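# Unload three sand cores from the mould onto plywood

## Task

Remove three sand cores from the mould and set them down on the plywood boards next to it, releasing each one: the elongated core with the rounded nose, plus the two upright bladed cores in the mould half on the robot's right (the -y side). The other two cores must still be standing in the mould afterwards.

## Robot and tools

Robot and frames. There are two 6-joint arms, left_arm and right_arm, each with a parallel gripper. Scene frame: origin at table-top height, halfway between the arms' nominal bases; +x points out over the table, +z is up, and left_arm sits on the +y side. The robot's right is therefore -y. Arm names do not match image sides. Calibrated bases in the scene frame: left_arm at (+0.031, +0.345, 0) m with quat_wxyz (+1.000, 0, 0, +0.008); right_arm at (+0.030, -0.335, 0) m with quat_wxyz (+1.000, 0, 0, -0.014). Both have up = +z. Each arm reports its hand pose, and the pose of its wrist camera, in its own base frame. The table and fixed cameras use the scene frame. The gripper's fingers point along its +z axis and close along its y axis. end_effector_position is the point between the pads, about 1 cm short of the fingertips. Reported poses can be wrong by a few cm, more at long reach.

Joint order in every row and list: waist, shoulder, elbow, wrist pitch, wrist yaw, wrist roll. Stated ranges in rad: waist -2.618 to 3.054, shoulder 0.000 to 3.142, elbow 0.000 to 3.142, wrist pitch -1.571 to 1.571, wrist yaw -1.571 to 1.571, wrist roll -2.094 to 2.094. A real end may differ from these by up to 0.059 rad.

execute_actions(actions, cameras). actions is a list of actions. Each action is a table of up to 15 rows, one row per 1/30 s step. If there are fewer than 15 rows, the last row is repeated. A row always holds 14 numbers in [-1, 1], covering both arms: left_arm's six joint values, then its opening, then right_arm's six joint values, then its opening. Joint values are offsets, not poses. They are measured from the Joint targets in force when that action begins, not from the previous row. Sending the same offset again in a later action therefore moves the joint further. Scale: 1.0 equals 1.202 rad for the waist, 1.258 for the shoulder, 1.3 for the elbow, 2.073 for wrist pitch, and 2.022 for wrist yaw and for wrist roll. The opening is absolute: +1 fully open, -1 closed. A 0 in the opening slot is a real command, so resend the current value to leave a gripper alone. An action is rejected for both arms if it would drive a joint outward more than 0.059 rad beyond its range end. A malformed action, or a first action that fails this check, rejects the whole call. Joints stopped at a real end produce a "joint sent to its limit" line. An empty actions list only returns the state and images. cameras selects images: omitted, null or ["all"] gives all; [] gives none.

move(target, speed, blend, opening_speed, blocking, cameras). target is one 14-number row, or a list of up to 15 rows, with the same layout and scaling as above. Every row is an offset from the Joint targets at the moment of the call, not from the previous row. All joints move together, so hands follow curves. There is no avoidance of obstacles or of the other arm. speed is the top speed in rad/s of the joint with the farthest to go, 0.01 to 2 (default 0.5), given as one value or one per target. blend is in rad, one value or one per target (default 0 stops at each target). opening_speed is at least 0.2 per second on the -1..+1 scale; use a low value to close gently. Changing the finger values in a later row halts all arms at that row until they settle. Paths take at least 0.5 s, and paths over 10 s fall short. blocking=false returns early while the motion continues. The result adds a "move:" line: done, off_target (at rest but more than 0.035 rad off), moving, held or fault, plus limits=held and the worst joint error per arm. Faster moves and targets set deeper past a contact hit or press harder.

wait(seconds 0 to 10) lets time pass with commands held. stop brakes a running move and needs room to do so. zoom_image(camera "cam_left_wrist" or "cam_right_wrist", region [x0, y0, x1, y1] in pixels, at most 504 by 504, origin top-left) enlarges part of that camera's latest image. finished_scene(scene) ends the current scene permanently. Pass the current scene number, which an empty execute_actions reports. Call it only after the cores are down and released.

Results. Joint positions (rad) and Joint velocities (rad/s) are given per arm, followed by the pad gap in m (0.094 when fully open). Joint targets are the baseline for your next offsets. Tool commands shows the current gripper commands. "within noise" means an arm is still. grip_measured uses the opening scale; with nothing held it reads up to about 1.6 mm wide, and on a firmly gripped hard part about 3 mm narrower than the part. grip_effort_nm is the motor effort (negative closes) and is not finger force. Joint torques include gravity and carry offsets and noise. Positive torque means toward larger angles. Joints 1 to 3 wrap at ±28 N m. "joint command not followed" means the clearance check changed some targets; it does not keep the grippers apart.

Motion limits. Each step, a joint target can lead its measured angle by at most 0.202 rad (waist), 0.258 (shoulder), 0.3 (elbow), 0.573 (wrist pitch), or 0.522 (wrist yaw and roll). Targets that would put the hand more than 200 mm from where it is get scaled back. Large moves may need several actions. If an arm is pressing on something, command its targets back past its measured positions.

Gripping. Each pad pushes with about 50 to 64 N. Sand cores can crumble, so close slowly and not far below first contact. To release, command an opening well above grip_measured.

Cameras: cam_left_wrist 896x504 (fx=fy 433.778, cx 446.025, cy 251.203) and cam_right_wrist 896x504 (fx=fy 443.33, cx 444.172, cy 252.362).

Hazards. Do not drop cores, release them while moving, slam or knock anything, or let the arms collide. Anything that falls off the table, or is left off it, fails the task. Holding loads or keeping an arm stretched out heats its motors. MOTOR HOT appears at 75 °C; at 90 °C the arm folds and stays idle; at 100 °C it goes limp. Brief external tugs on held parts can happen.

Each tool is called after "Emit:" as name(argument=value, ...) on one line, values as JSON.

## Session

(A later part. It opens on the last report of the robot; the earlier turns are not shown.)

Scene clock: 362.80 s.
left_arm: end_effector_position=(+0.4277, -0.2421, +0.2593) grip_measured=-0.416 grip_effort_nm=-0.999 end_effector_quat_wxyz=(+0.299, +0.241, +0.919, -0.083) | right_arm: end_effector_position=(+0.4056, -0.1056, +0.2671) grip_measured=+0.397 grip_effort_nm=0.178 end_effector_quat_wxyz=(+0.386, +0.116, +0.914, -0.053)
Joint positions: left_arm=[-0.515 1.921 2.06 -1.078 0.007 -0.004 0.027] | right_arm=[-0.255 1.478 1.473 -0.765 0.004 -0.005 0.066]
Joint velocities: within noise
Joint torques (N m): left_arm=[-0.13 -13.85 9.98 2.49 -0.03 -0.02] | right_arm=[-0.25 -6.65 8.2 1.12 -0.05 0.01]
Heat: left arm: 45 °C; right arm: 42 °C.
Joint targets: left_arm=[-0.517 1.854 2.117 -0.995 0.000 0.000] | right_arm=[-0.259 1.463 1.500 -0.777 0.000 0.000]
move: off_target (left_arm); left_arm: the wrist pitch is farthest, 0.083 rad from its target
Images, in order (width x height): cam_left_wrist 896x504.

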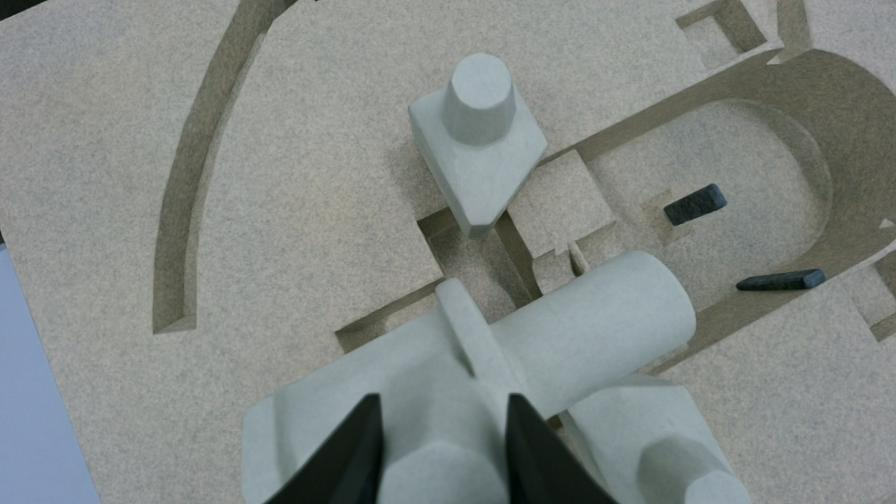

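Emit:
move(target=[0,0.0199,0.1838,-0.1061,0,0,-0.75,0.5,-0.2,0.1,0.15,0,0,0.4], speed=0.3)

Scene clock: 375.53 s.
left_arm: end_effector_position=(+0.4056, -0.2296, +0.3158) grip_measured=-0.416 grip_effort_nm=-0.994 end_effector_quat_wxyz=(+0.308, +0.240, +0.916, -0.085) | right_arm: end_effector_position=(+0.3612, +0.1271, +0.4880) grip_measured=+0.397 grip_effort_nm=0.178 end_effector_quat_wxyz=(+0.661, -0.126, +0.732, +0.110)
Joint positions: left_arm=[-0.515 1.921 2.302 -1.301 0.007 -0.004 0.027] | right_arm=[0.337 1.225 1.605 -0.484 0.002 -0.005 0.066]
Joint velocities: within noise
Joint torques (N m): left_arm=[-0.18 -11.34 9.03 2.55 -0.07 -0.03] | right_arm=[0.53 -3.9 7.39 1.72 -0.03 0.02]
Heat: left arm: 49 °C; right arm: 42 °C.
Joint targets: left_arm=[-0.517 1.879 2.356 -1.215 0.001 0.000] | right_arm=[0.342 1.212 1.630 -0.466 0.000 0.000]
move: off_target (left_arm); left_arm: the wrist pitch is farthest, 0.087 rad from its target

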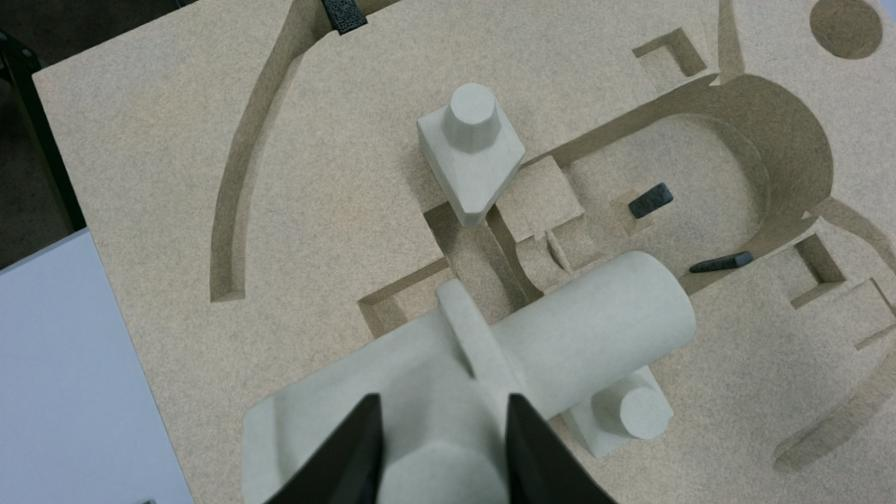

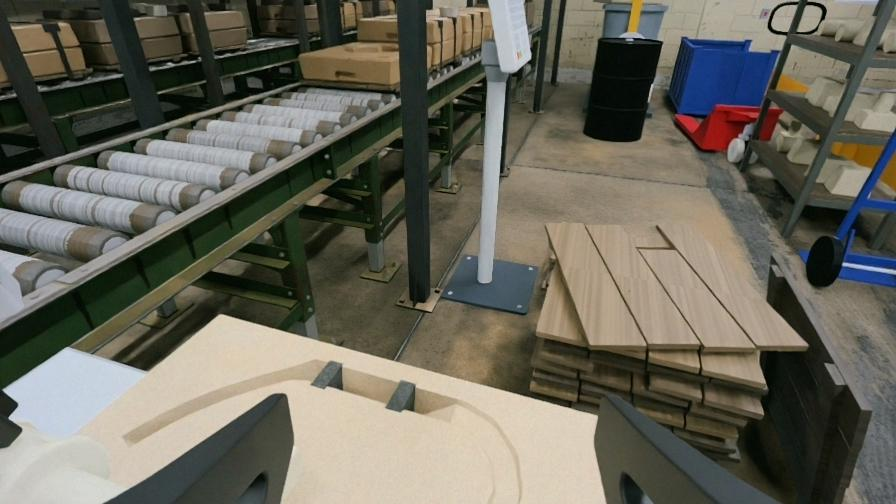

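Emit:
move(target=[[0.804,0,0,0,0,0,-0.75,0,0,0,0,0,0,0.4],[0.804,-0.5596,-0.8854,0.1978,0,0,-0.75,0,0,0,0,0,0,0.4]], speed=[0.4,0.35], blend=0.05)

Scene clock: 388.40 s.
left_arm: end_effector_position=(+0.2906, +0.1435, +0.2154) grip_measured=-0.416 grip_effort_nm=-0.999 end_effector_quat_wxyz=(+0.299, -0.216, +0.927, +0.071) | right_arm: end_effector_position=(+0.3612, +0.1271, +0.4880) grip_measured=+0.397 grip_effort_nm=0.178 end_effector_quat_wxyz=(+0.661, -0.126, +0.732, +0.110)
Joint positions: left_arm=[0.452 1.23 1.188 -0.905 -0.006 -0.004 0.027] | right_arm=[0.337 1.225 1.605 -0.483 0.002 -0.005 0.066]
Joint velocities: within noise
Joint torques (N m): left_arm=[-0.14 -7.45 6.87 2.66 0.08 -0.02] | right_arm=[0.51 -3.9 7.38 1.72 -0.03 0.02]
Heat: left arm: 48 °C; right arm: 42 °C.
Joint targets: left_arm=[0.449 1.175 1.205 -0.805 0.000 0.000] | right_arm=[0.342 1.212 1.630 -0.466 0.000 0.000]
move: off_target (left_arm); left_arm: the wrist pitch is farthest, 0.100 rad from its target

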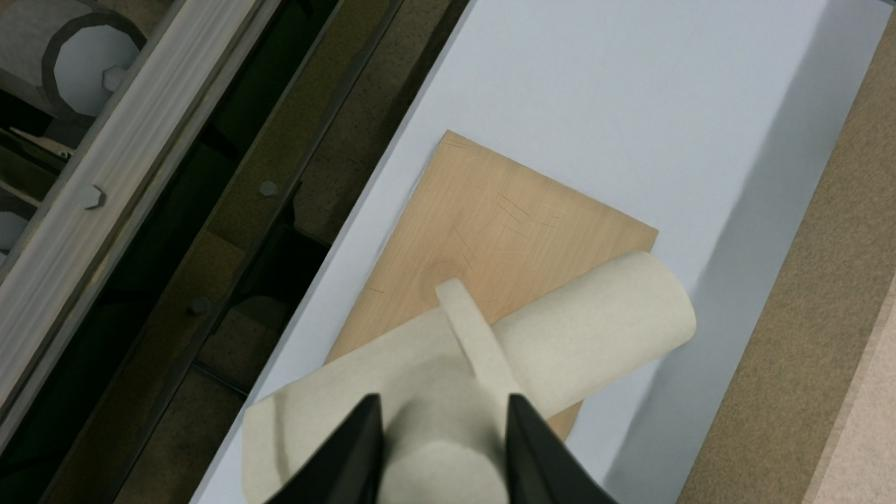

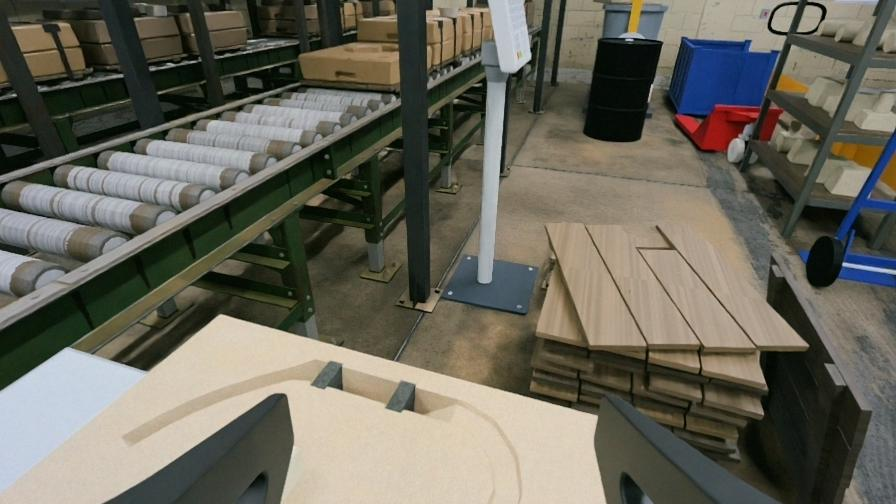

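Emit:
move(target=[-0.0355,-0.149,0.0898,0,0,0,0,0,0,0,0,0,0,0], speed=0.15, cameras=[])

Scene clock: 399.77 s.
left_arm: end_effector_position=(+0.2827, +0.1269, +0.3490) grip_measured=-0.002 grip_effort_nm=0.134 end_effector_quat_wxyz=(+0.494, -0.181, +0.844, +0.106) | right_arm: end_effector_position=(+0.3612, +0.1271, +0.4880) grip_measured=+0.003 grip_effort_nm=-0.125 end_effector_quat_wxyz=(+0.661, -0.126, +0.732, +0.110)
Joint positions: left_arm=[0.415 0.998 1.3 -0.812 -0.006 -0.004 0.047] | right_arm=[0.337 1.225 1.605 -0.483 0.002 -0.005 0.047]
Joint velocities: within noise
Joint torques (N m): left_arm=[-0.53 -2.09 6.78 2.15 0.1 -0.01] | right_arm=[0.54 -3.92 7.41 1.71 -0.03 0.01]
Heat: left arm: 45 °C; right arm: 43 °C.
Joint targets: left_arm=[0.407 0.987 1.322 -0.805 0.000 0.000] | right_arm=[0.342 1.212 1.630 -0.466 0.000 0.000]
move: done
No camera images: "cameras" was empty.

Emit:
execute_actions(actions=[])

Scene clock: 401.47 s.
left_arm: end_effector_position=(+0.2827, +0.1269, +0.3490) grip_measured=-0.002 grip_effort_nm=0.134 end_effector_quat_wxyz=(+0.494, -0.181, +0.844, +0.106) | right_arm: end_effector_position=(+0.3612, +0.1271, +0.4880) grip_measured=+0.003 grip_effort_nm=-0.129 end_effector_quat_wxyz=(+0.661, -0.126, +0.732, +0.110)
Joint positions: left_arm=[0.415 0.998 1.3 -0.812 -0.006 -0.004 0.047] | right_arm=[0.337 1.225 1.605 -0.483 0.002 -0.005 0.047]
Joint velocities: within noise
Joint torques (N m): left_arm=[-0.55 -2.14 6.87 2.15 0.11 -0.01] | right_arm=[0.51 -3.9 7.39 1.72 -0.03 0.01]
Heat: left arm: 44 °C; right arm: 43 °C.
Joint targets: left_arm=[0.407 0.987 1.322 -0.805 0.000 0.000] | right_arm=[0.342 1.212 1.630 -0.466 0.000 0.000]
Tool commands: left_gripper/opening=+0.0 right_gripper/opening=+0.0

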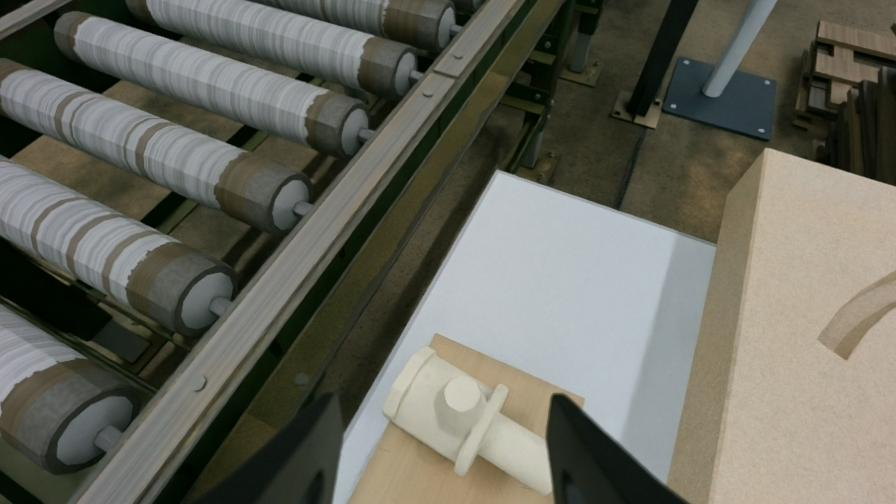

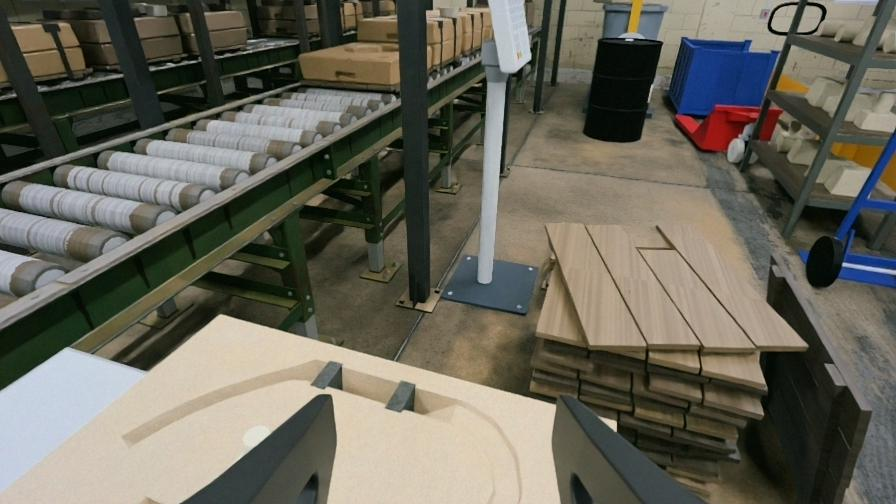

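Emit:
finished_scene(scene=1, done=true)

The scene is finished: the task was done.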